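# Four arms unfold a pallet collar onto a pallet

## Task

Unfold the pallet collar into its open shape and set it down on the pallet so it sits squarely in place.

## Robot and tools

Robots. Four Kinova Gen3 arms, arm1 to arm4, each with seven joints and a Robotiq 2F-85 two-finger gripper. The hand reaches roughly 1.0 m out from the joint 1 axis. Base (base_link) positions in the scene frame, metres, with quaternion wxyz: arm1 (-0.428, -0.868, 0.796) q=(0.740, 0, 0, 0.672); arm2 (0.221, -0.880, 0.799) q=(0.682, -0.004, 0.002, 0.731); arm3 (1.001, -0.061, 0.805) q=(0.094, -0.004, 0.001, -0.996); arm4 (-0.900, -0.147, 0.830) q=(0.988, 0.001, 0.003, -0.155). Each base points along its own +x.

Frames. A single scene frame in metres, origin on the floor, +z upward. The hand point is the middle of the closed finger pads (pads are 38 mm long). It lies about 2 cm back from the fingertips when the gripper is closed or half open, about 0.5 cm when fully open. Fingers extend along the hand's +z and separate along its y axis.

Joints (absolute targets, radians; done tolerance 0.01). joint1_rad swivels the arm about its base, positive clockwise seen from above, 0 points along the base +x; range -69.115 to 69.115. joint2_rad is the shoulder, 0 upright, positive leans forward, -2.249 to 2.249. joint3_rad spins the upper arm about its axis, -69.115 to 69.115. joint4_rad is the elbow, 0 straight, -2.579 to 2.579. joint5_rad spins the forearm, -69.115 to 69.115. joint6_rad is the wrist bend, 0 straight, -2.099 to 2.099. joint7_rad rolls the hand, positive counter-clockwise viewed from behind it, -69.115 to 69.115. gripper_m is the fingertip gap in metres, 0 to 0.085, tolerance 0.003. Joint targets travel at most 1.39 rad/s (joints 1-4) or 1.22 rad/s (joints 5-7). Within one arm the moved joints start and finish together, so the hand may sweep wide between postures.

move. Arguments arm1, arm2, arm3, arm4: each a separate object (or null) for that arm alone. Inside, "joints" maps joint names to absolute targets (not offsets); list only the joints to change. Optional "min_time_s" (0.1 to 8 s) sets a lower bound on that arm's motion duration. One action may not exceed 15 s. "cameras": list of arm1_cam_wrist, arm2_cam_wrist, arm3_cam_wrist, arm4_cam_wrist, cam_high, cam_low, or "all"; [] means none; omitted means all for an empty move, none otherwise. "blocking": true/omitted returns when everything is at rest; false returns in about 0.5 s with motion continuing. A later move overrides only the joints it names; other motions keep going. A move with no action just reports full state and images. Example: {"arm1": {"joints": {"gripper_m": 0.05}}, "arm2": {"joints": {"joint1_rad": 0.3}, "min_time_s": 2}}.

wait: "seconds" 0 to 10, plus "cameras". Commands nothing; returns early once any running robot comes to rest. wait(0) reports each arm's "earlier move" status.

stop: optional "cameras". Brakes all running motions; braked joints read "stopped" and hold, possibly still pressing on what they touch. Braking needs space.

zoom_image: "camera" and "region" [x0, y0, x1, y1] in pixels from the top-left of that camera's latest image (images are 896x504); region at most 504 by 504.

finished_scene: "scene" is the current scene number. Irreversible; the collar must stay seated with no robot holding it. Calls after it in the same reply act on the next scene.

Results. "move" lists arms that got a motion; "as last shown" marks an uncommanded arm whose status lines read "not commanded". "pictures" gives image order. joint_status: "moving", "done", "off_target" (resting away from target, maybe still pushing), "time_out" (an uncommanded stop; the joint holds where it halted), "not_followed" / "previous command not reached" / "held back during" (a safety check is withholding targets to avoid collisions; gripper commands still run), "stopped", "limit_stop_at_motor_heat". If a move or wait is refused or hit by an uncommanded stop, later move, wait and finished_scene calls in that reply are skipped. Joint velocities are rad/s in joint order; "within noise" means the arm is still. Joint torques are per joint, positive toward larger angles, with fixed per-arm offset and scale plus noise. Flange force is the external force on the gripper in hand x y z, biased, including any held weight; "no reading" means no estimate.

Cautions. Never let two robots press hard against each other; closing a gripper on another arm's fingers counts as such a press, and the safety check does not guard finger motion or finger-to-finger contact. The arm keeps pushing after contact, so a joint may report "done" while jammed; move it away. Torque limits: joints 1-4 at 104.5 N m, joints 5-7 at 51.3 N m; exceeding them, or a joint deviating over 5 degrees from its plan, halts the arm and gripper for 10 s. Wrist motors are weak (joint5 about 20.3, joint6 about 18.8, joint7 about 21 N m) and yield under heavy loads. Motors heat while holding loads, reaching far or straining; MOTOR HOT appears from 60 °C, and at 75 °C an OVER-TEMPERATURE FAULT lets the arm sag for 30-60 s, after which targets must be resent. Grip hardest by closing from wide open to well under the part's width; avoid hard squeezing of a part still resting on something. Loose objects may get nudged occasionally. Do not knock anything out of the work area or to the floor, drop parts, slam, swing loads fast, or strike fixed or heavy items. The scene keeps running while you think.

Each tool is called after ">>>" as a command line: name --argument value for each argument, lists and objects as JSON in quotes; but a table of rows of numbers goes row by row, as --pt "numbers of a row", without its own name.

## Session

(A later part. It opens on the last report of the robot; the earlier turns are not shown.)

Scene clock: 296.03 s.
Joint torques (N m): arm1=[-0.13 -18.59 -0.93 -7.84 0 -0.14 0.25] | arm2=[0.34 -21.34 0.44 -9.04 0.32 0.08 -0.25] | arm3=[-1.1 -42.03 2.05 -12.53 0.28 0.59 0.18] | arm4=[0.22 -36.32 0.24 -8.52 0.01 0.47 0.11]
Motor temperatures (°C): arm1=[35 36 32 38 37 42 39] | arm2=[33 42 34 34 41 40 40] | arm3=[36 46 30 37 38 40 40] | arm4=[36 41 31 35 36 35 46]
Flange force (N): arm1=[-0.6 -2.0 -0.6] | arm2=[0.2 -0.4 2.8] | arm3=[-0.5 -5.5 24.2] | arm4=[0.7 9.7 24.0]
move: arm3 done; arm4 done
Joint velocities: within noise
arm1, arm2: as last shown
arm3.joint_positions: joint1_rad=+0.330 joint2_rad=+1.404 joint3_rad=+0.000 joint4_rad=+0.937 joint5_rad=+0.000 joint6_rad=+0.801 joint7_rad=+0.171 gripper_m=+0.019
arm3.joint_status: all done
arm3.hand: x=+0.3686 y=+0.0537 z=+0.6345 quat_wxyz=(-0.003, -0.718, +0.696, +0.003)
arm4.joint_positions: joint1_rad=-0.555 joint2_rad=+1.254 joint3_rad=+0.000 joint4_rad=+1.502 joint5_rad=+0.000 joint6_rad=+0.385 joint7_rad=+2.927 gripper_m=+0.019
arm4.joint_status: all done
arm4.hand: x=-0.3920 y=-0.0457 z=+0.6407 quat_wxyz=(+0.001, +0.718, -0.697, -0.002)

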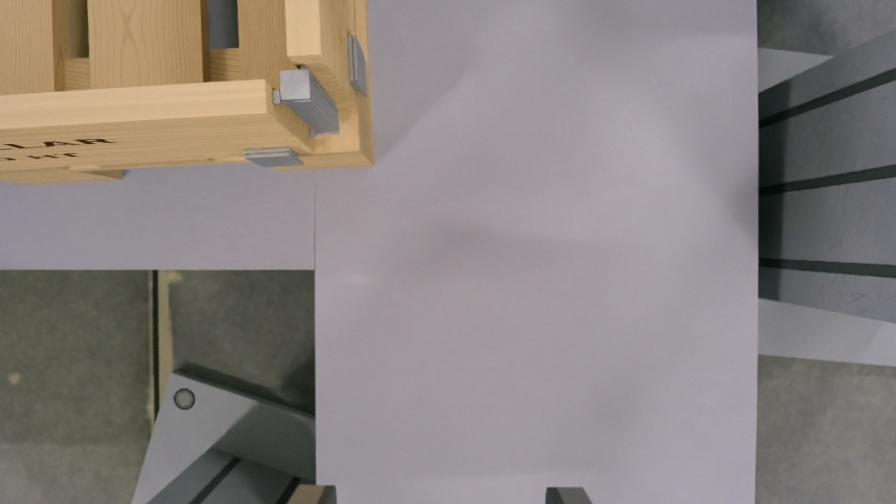

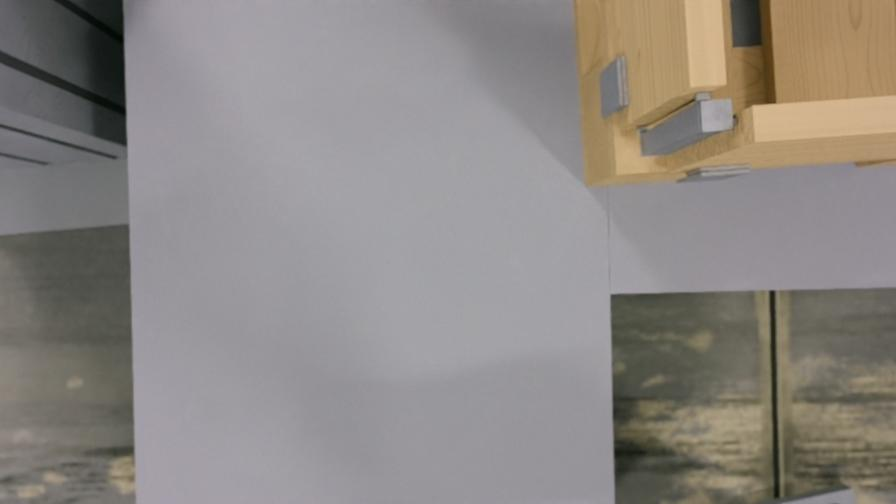

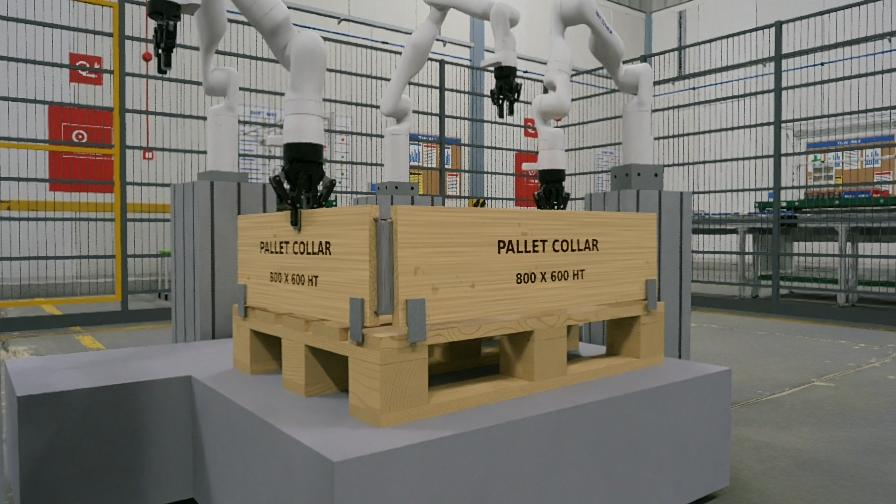

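>>> move --arm3 '{"joints": {"joint2_rad": 1.4141, "joint4_rad": 0.9296, "joint6_rad": 0.7979}, "min_time_s": 0.8}' --arm4 '{"joints": {"joint2_rad": 1.2653, "joint4_rad": 1.4958, "joint6_rad": 0.3805}, "min_time_s": 0.8}'

>>> move --arm3 '{"joints": {"joint2_rad": 1.4203, "joint4_rad": 0.9252, "joint6_rad": 0.7961}, "min_time_s": 0.8}' --arm4 '{"joints": {"joint2_rad": 1.2719, "joint4_rad": 1.492, "joint6_rad": 0.3777}, "min_time_s": 0.8}' --cameras '["arm1_cam_wrist", "arm2_cam_wrist", "cam_low"]'

>>> zoom_image --camera "cam_low" --region '[330, 290, 440, 360]'

>>> zoom_image --camera "cam_low" --region '[226, 275, 296, 330]'

Scene clock: 299.90 s.
Joint torques (N m): arm1=[-0.12 -18.66 -0.83 -7.83 -0.04 -0.12 0.27] | arm2=[0.38 -21.35 0.43 -8.99 0.31 0.08 -0.24] | arm3=[-1.17 -41.69 2.07 -12.5 0.29 0.48 0.1] | arm4=[0.21 -36.34 0.23 -8.49 0.01 0.43 0.16]
Motor temperatures (°C): arm1=[35 36 32 38 37 42 39] | arm2=[33 42 34 34 41 40 40] | arm3=[36 46 30 37 38 40 40] | arm4=[36 41 31 35 36 35 46]
Flange force (N): arm1=[-0.7 -2.1 -0.4] | arm2=[0.1 -0.2 2.8] | arm3=[-0.6 -5.9 23.4] | arm4=[0.7 9.8 23.8]
move: arm3 done; arm4 done
Joint velocities: within noise
arm1, arm2: as last shown
arm3.joint_positions: joint1_rad=+0.330 joint2_rad=+1.414 joint3_rad=+0.000 joint4_rad=+0.930 joint5_rad=+0.000 joint6_rad=+0.798 joint7_rad=+0.171 gripper_m=+0.019
arm3.joint_status: all done
arm3.hand: x=+0.3685 y=+0.0537 z=+0.6295 quat_wxyz=(-0.003, -0.718, +0.696, +0.003)
arm4.joint_positions: joint1_rad=-0.555 joint2_rad=+1.265 joint3_rad=+0.000 joint4_rad=+1.496 joint5_rad=+0.000 joint6_rad=+0.381 joint7_rad=+2.927 gripper_m=+0.019
arm4.joint_status: all done
arm4.hand: x=-0.3920 y=-0.0456 z=+0.6358 quat_wxyz=(+0.001, +0.718, -0.697, -0.002)
pictures: none

Scene clock: 301.00 s.
Joint torques (N m): arm1=[-0.06 -18.62 -0.79 -7.88 -0.03 -0.13 0.23] | arm2=[0.32 -21.38 0.46 -9.02 0.32 0.06 -0.23] | arm3=[-2.73 -37.49 1.88 -10.72 0.71 0.61 0.25] | arm4=[0.18 -36.01 -0.12 -8.42 -0.04 0.47 0.25]
Motor temperatures (°C): arm1=[35 36 32 38 37 42 39] | arm2=[33 42 34 34 41 40 40] | arm3=[36 46 30 37 38 40 40] | arm4=[36 41 31 35 36 35 46]
Flange force (N): arm1=[-0.7 -1.8 -0.4] | arm2=[0.1 -0.2 2.8] | arm3=[-3.0 -5.2 17.3] | arm4=[0.6 10.1 23.0]
move: arm3 done; arm4 done
Joint velocities: within noise
arm1, arm2: as last shown
arm3.joint_positions: joint1_rad=+0.330 joint2_rad=+1.420 joint3_rad=+0.000 joint4_rad=+0.925 joint5_rad=+0.000 joint6_rad=+0.796 joint7_rad=+0.171 gripper_m=+0.019
arm3.joint_status: all done
arm3.hand: x=+0.3685 y=+0.0537 z=+0.6265 quat_wxyz=(-0.003, -0.718, +0.696, +0.003)
arm4.joint_positions: joint1_rad=-0.555 joint2_rad=+1.272 joint3_rad=+0.000 joint4_rad=+1.492 joint5_rad=+0.000 joint6_rad=+0.378 joint7_rad=+2.927 gripper_m=+0.019
arm4.joint_status: all done
arm4.hand: x=-0.3920 y=-0.0456 z=+0.6328 quat_wxyz=(+0.001, +0.718, -0.697, -0.002)

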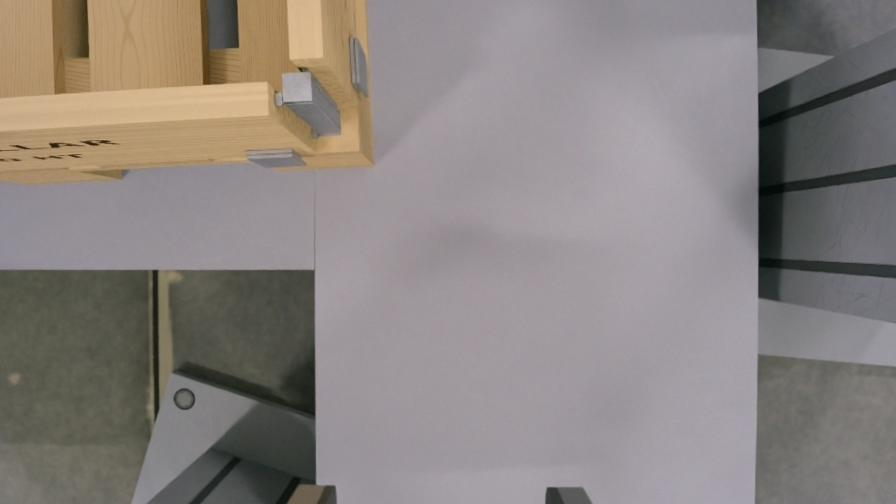

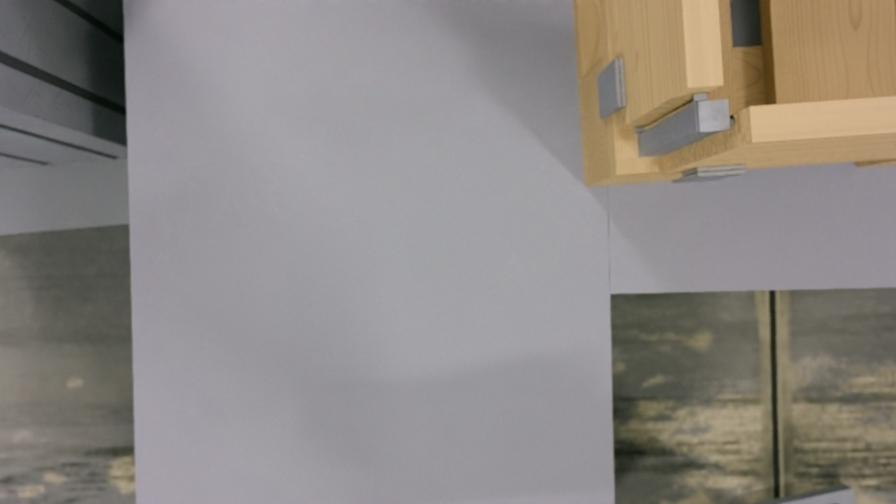

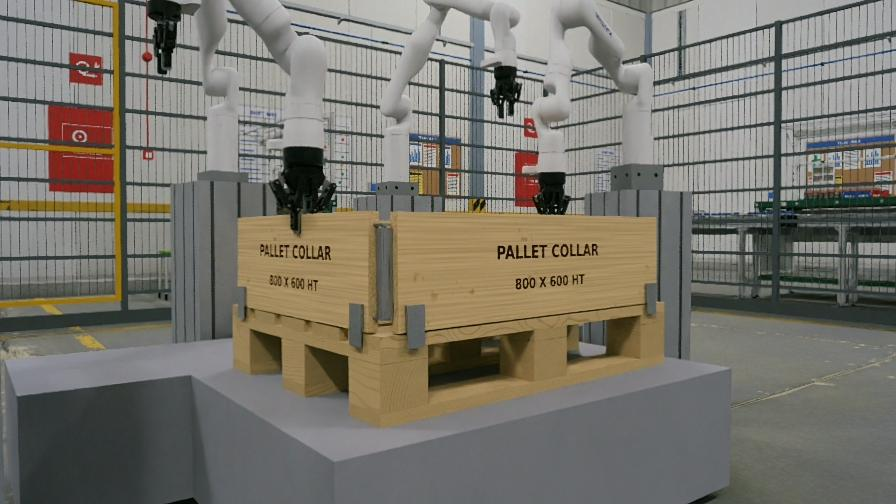

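Scaled by 4.582 from the camera's image (finer frame: 1280x720).

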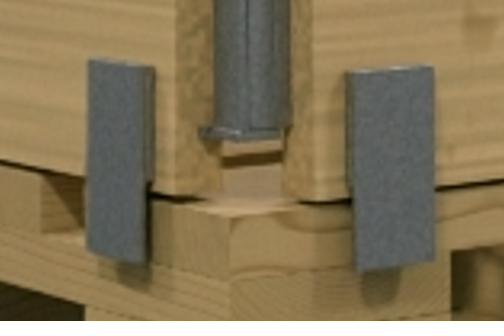

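Scaled by 7.200 from the camera's image (finer frame: 1280x720).

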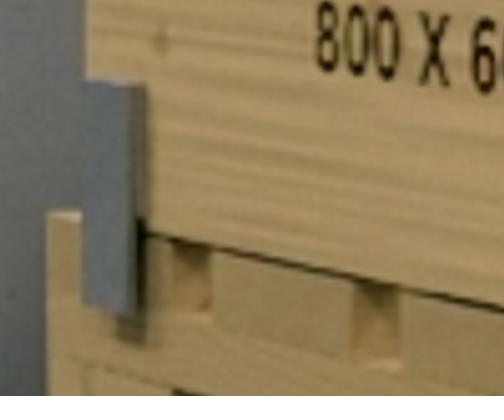

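>>> move --arm3 '{"joints": {"joint2_rad": 1.4245, "joint4_rad": 0.9223, "joint6_rad": 0.7949}, "min_time_s": 0.6}' --arm4 '{"joints": {"joint2_rad": 1.2763, "joint4_rad": 1.4895, "joint6_rad": 0.3758}, "min_time_s": 0.6}'

Scene clock: 302.80 s.
Joint torques (N m): arm1=[-0.09 -18.6 -0.85 -7.84 -0.03 -0.13 0.31] | arm2=[0.35 -21.3 0.46 -9.05 0.33 0.08 -0.29] | arm3=[-1.33 -33.7 2.52 -9.34 0.72 0.56 0.14] | arm4=[0.66 -33.61 0.01 -8.2 -0.14 0.34 0.14]
Motor temperatures (°C): arm1=[35 36 32 38 37 42 39] | arm2=[33 42 34 34 41 40 40] | arm3=[36 46 30 37 38 40 40] | arm4=[36 41 31 35 36 35 46]
Flange force (N): arm1=[-0.8 -1.9 -0.5] | arm2=[0.2 -0.5 2.8] | arm3=[-1.1 -4.5 11.4] | arm4=[0.1 11.2 17.8]
move: arm3 done; arm4 done
Joint velocities: within noise
arm1.joint_positions: joint1_rad=-0.352 joint2_rad=+0.530 joint3_rad=+0.000 joint4_rad=+1.474 joint5_rad=+0.000 joint6_rad=+1.138 joint7_rad=+2.886 gripper_m=+0.040
arm1.joint_status: not commanded
arm1.hand: x=-0.5301 y=-0.3796 z=+1.0001 quat_wxyz=(+0.000, +1.000, +0.000, +0.000)
arm2.joint_positions: joint1_rad=+0.578 joint2_rad=+0.627 joint3_rad=+0.000 joint4_rad=+1.309 joint5_rad=+0.000 joint6_rad=+1.205 joint7_rad=+0.509 gripper_m=+0.040
arm2.joint_status: not commanded
arm2.hand: x=+0.5057 y=-0.4181 z=+0.9986 quat_wxyz=(-0.002, +0.000, -1.000, +0.004)
arm3.joint_positions: joint1_rad=+0.330 joint2_rad=+1.424 joint3_rad=+0.000 joint4_rad=+0.922 joint5_rad=+0.000 joint6_rad=+0.795 joint7_rad=+0.171 gripper_m=+0.019
arm3.joint_status: all done
arm3.hand: x=+0.3685 y=+0.0537 z=+0.6245 quat_wxyz=(-0.002, -0.718, +0.696, +0.003)
arm4.joint_positions: joint1_rad=-0.555 joint2_rad=+1.276 joint3_rad=+0.000 joint4_rad=+1.489 joint5_rad=+0.000 joint6_rad=+0.376 joint7_rad=+2.927 gripper_m=+0.019
arm4.joint_status: all done
arm4.hand: x=-0.3920 y=-0.0456 z=+0.6308 quat_wxyz=(+0.001, +0.718, -0.697, -0.002)
pictures: none

>>> move --arm3 '{"joints": {"joint2_rad": 1.4276, "joint4_rad": 0.9201, "joint6_rad": 0.794}, "min_time_s": 0.6}' --arm4 '{"joints": {"joint2_rad": 1.2807, "joint4_rad": 1.487, "joint6_rad": 0.3739}, "min_time_s": 0.6}' --cameras '["cam_low", "arm1_cam_wrist", "arm2_cam_wrist"]'

>>> zoom_image --camera "cam_low" --region '[330, 290, 440, 360]'

>>> zoom_image --camera "cam_low" --region '[600, 265, 690, 330]'

>>> zoom_image --camera "arm1_cam_wrist" --region '[240, 20, 390, 170]'

>>> zoom_image --camera "arm2_cam_wrist" --region '[580, 50, 770, 200]'

Scene clock: 305.10 s.
Joint torques (N m): arm1=[-0.11 -18.58 -0.86 -7.79 -0.03 -0.06 0.28] | arm2=[0.36 -21.35 0.46 -9.02 0.35 0.07 -0.27] | arm3=[-3.98 -26.43 0.31 -8.44 -0.01 -0.9 0.11] | arm4=[1.72 -21.07 1.18 -5.73 0.23 0.1 0.16]
Motor temperatures (°C): arm1=[35 36 32 38 37 42 39] | arm2=[33 42 34 34 41 40 40] | arm3=[36 46 30 37 38 40 40] | arm4=[36 41 31 35 36 35 46]
Flange force (N): arm1=[-0.7 -2.0 -0.4] | arm2=[0.1 -0.3 2.8] | arm3=[-4.4 -9.4 -3.4] | arm4=[-1.9 12.3 -7.1]
move: arm3 done; arm4 done
Joint velocities: within noise
arm1, arm2: as last shown
arm3.joint_positions: joint1_rad=+0.330 joint2_rad=+1.428 joint3_rad=+0.000 joint4_rad=+0.920 joint5_rad=+0.000 joint6_rad=+0.794 joint7_rad=+0.171 gripper_m=+0.019
arm3.joint_status: all done
arm3.hand: x=+0.3685 y=+0.0537 z=+0.6230 quat_wxyz=(-0.002, -0.718, +0.696, +0.003)
arm4.joint_positions: joint1_rad=-0.555 joint2_rad=+1.281 joint3_rad=+0.000 joint4_rad=+1.487 joint5_rad=+0.000 joint6_rad=+0.374 joint7_rad=+2.927 gripper_m=+0.019
arm4.joint_status: all done
arm4.hand: x=-0.3921 y=-0.0456 z=+0.6288 quat_wxyz=(+0.001, +0.718, -0.697, -0.002)
pictures: arm1_cam_wrist, arm2_cam_wrist, cam_low

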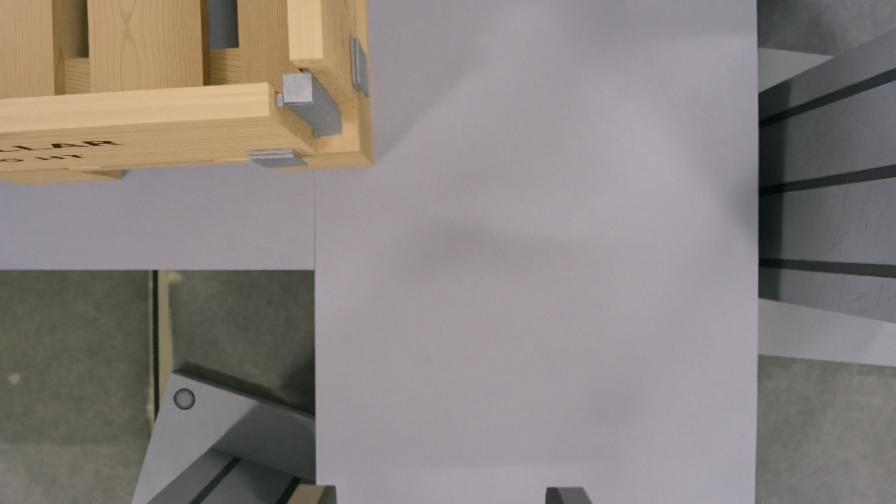

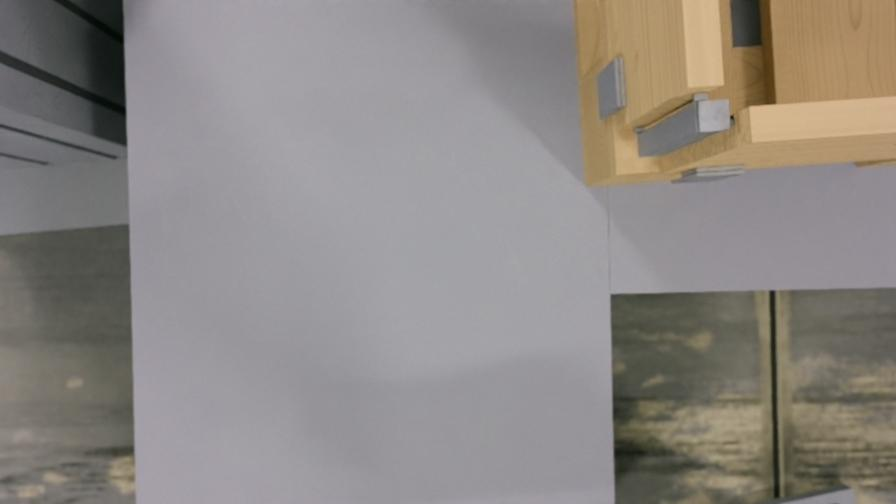

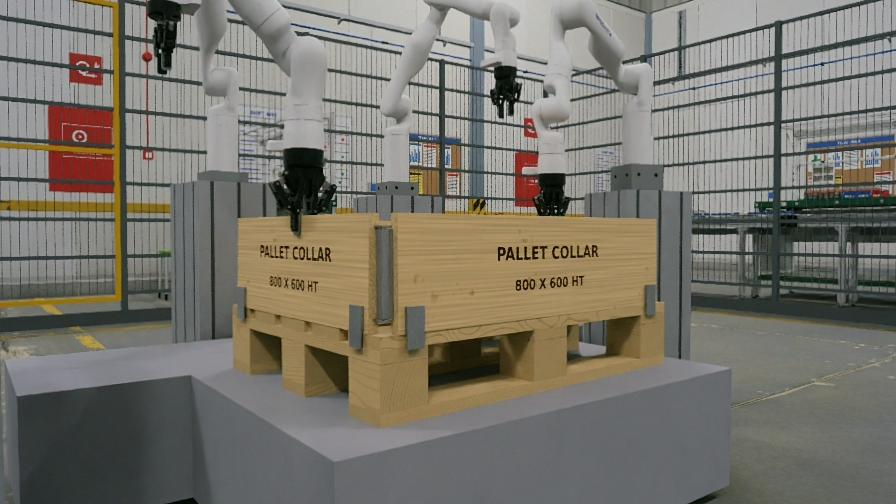

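Scaled by 4.582 from the camera's image (finer frame: 1280x720).

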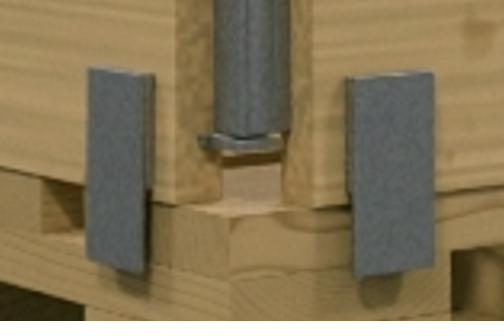

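Scaled by 5.600 from the camera's image (finer frame: 1280x720).

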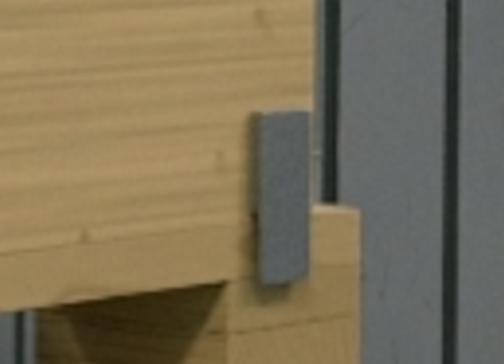

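Scaled by 3.360 from the camera's image (finer frame: 1280x720).

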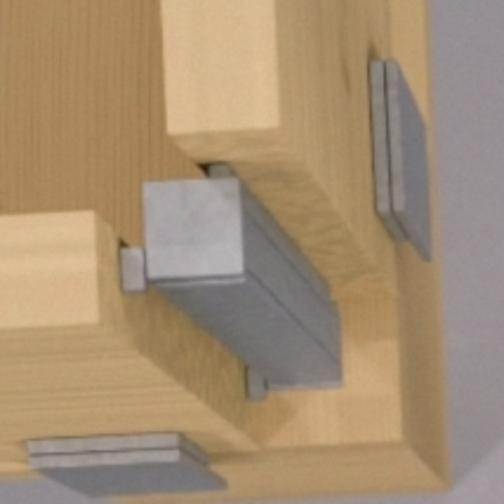

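Scaled by 2.653 from the camera's image (finer frame: 1280x720).

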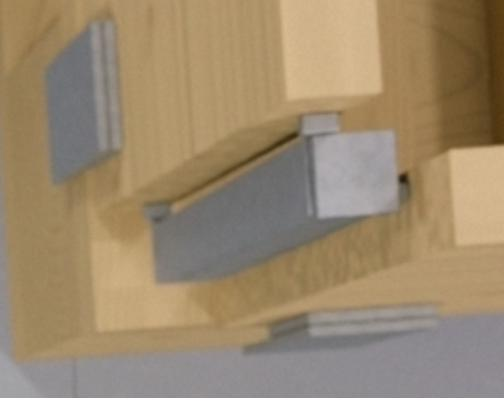

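>>> move --arm3 '{"joints": {"gripper_m": 0.06}}' --arm4 '{"joints": {"gripper_m": 0.06}}'

>>> move --arm3 '{"joints": {"joint2_rad": 1.314, "joint4_rad": 0.9896, "joint6_rad": 0.838}, "min_time_s": 1.2}' --arm4 '{"joints": {"joint2_rad": 1.1686, "joint4_rad": 1.5437, "joint6_rad": 0.4293}, "min_time_s": 1.2}' --cameras '["cam_low", "arm1_cam_wrist", "arm2_cam_wrist", "arm3_cam_wrist", "arm4_cam_wrist"]'

>>> zoom_image --camera "cam_low" --region '[220, 260, 440, 360]'

>>> zoom_image --camera "cam_low" --region '[580, 265, 690, 330]'

>>> zoom_image --camera "arm1_cam_wrist" --region '[200, 0, 400, 180]'

>>> zoom_image --camera "arm2_cam_wrist" --region '[570, 20, 770, 200]'

Scene clock: 308.43 s.
Joint torques (N m): arm1=[-0.1 -18.59 -0.78 -7.77 -0.04 -0.13 0.22] | arm2=[0.32 -21.35 0.46 -9.06 0.32 0.09 -0.26] | arm3=[-1.01 -25.03 1.96 -6.4 0.55 0.39 0.35] | arm4=[0.51 -22.98 0.52 -5.23 -0.05 0.12 -0.17]
Motor temperatures (°C): arm1=[35 35 32 38 37 42 39] | arm2=[33 42 34 34 41 40 40] | arm3=[36 46 30 37 38 40 40] | arm4=[36 41 31 35 36 35 46]
Flange force (N): arm1=[-0.7 -2.2 -0.6] | arm2=[0.2 -0.5 2.9] | arm3=[-0.3 -4.2 -2.5] | arm4=[0.4 8.1 -2.3]
move: arm3 done; arm4 done
Joint velocities: within noise
arm1, arm2: as last shown
arm3.joint_positions: joint1_rad=+0.330 joint2_rad=+1.428 joint3_rad=+0.000 joint4_rad=+0.920 joint5_rad=+0.000 joint6_rad=+0.794 joint7_rad=+0.171 gripper_m=+0.060
arm3.joint_status: all done
arm3.hand: x=+0.3685 y=+0.0537 z=+0.6229 quat_wxyz=(-0.002, -0.718, +0.696, +0.003)
arm4.joint_positions: joint1_rad=-0.555 joint2_rad=+1.281 joint3_rad=+0.000 joint4_rad=+1.487 joint5_rad=+0.000 joint6_rad=+0.374 joint7_rad=+2.927 gripper_m=+0.060
arm4.joint_status: all done
arm4.hand: x=-0.3921 y=-0.0456 z=+0.6288 quat_wxyz=(+0.001, +0.718, -0.697, -0.002)
pictures: none

Scene clock: 309.97 s.
Joint torques (N m): arm1=[-0.07 -18.61 -0.91 -7.84 -0.09 -0.09 0.28] | arm2=[0.33 -21.37 0.44 -9.06 0.31 0.08 -0.26] | arm3=[-0.93 -24.78 1.92 -6.77 0.53 0.33 0.43] | arm4=[0.49 -22.79 0.51 -5.77 -0.06 0.04 -0.16]
Motor temperatures (°C): arm1=[35 35 32 38 37 42 39] | arm2=[33 42 34 34 41 40 40] | arm3=[36 46 30 37 38 40 40] | arm4=[36 41 31 35 36 35 46]
Flange force (N): arm1=[-0.7 -1.9 -0.4] | arm2=[0.1 -0.4 2.9] | arm3=[0.0 -4.5 -2.3] | arm4=[0.4 8.0 -1.4]
move: arm3 done; arm4 done
Joint velocities: within noise
arm1, arm2: as last shown
arm3.joint_positions: joint1_rad=+0.330 joint2_rad=+1.314 joint3_rad=+0.000 joint4_rad=+0.990 joint5_rad=+0.000 joint6_rad=+0.838 joint7_rad=+0.171 gripper_m=+0.060
arm3.joint_status: all done
arm3.hand: x=+0.3690 y=+0.0536 z=+0.6799 quat_wxyz=(-0.002, -0.718, +0.696, +0.003)
arm4.joint_positions: joint1_rad=-0.555 joint2_rad=+1.169 joint3_rad=+0.000 joint4_rad=+1.544 joint5_rad=+0.000 joint6_rad=+0.429 joint7_rad=+2.927 gripper_m=+0.060
arm4.joint_status: all done
arm4.hand: x=-0.3918 y=-0.0457 z=+0.6800 quat_wxyz=(+0.001, +0.718, -0.697, -0.002)
pictures: arm1_cam_wrist, arm2_cam_wrist, arm3_cam_wrist, arm4_cam_wrist, cam_low

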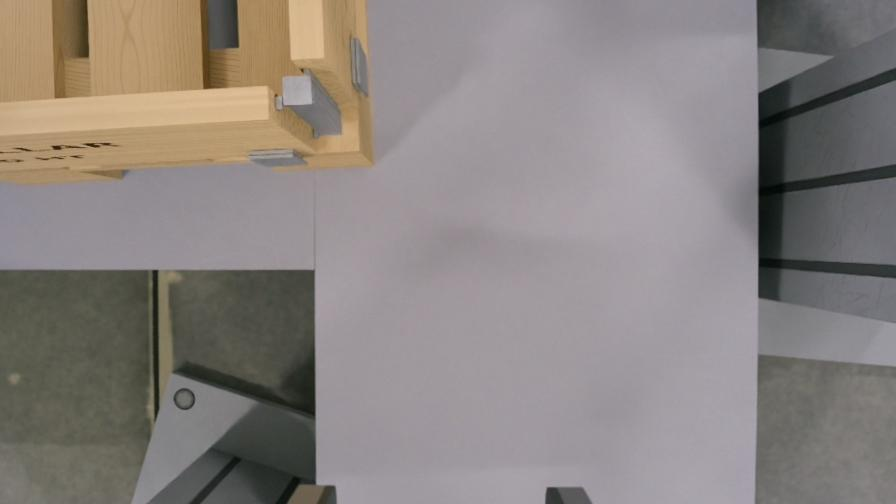

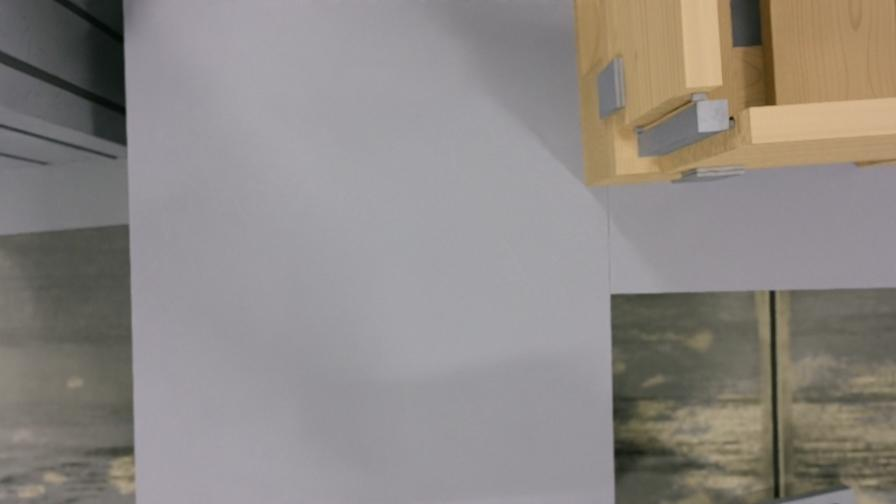

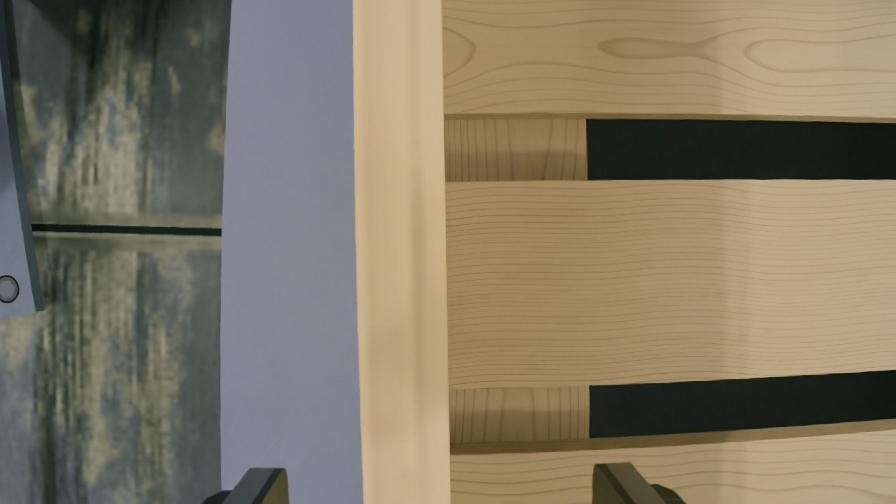

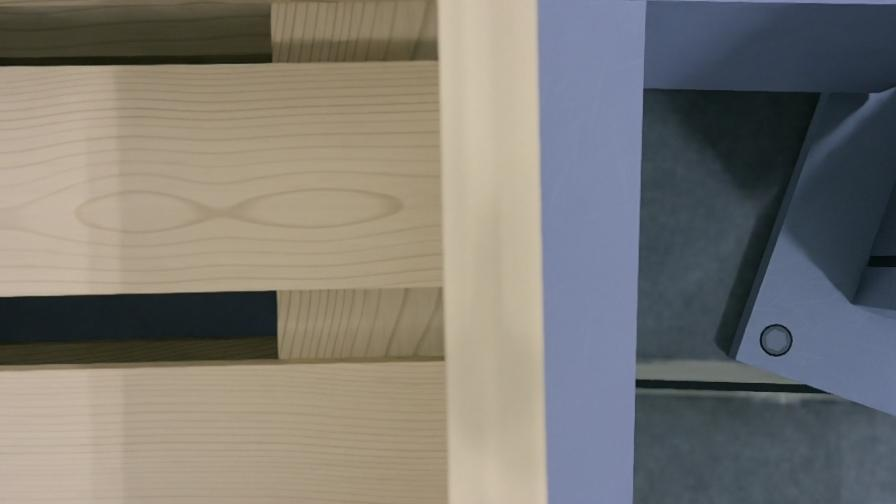

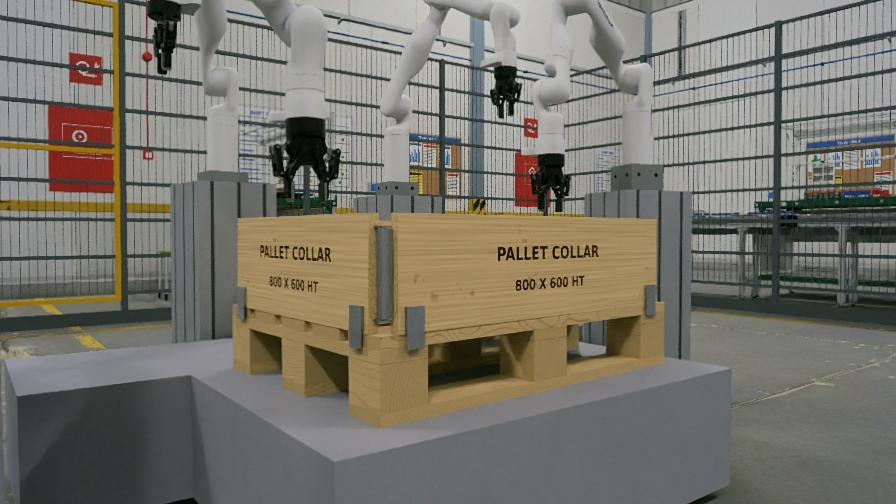

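Scaled by 2.291 from the camera's image (finer frame: 1280x720).

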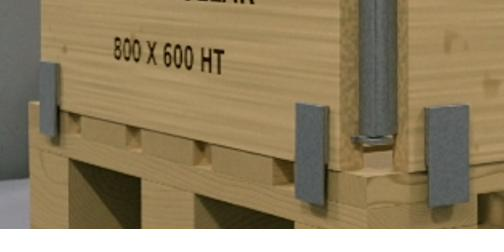

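Scaled by 4.582 from the camera's image (finer frame: 1280x720).

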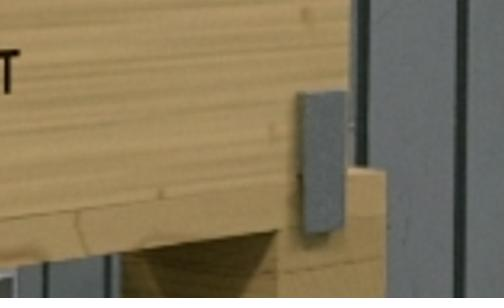

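Scaled by 2.520 from the camera's image (finer frame: 1280x720).

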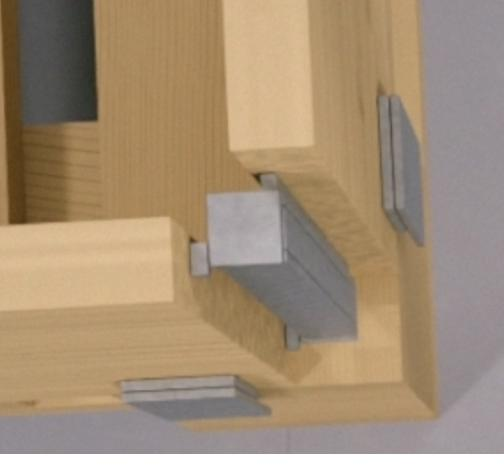

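Scaled by 2.520 from the camera's image (finer frame: 1280x720).

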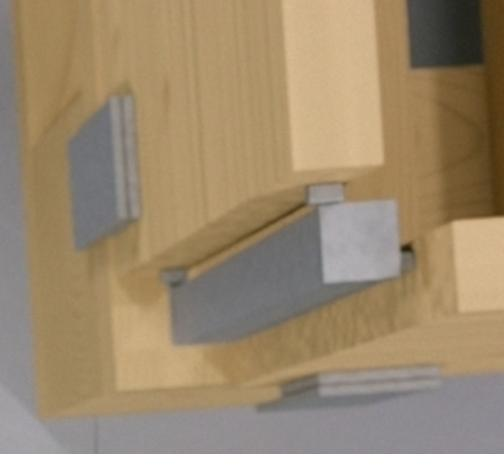

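>>> finished_scene --scene 2

The scene is finished: the task was done.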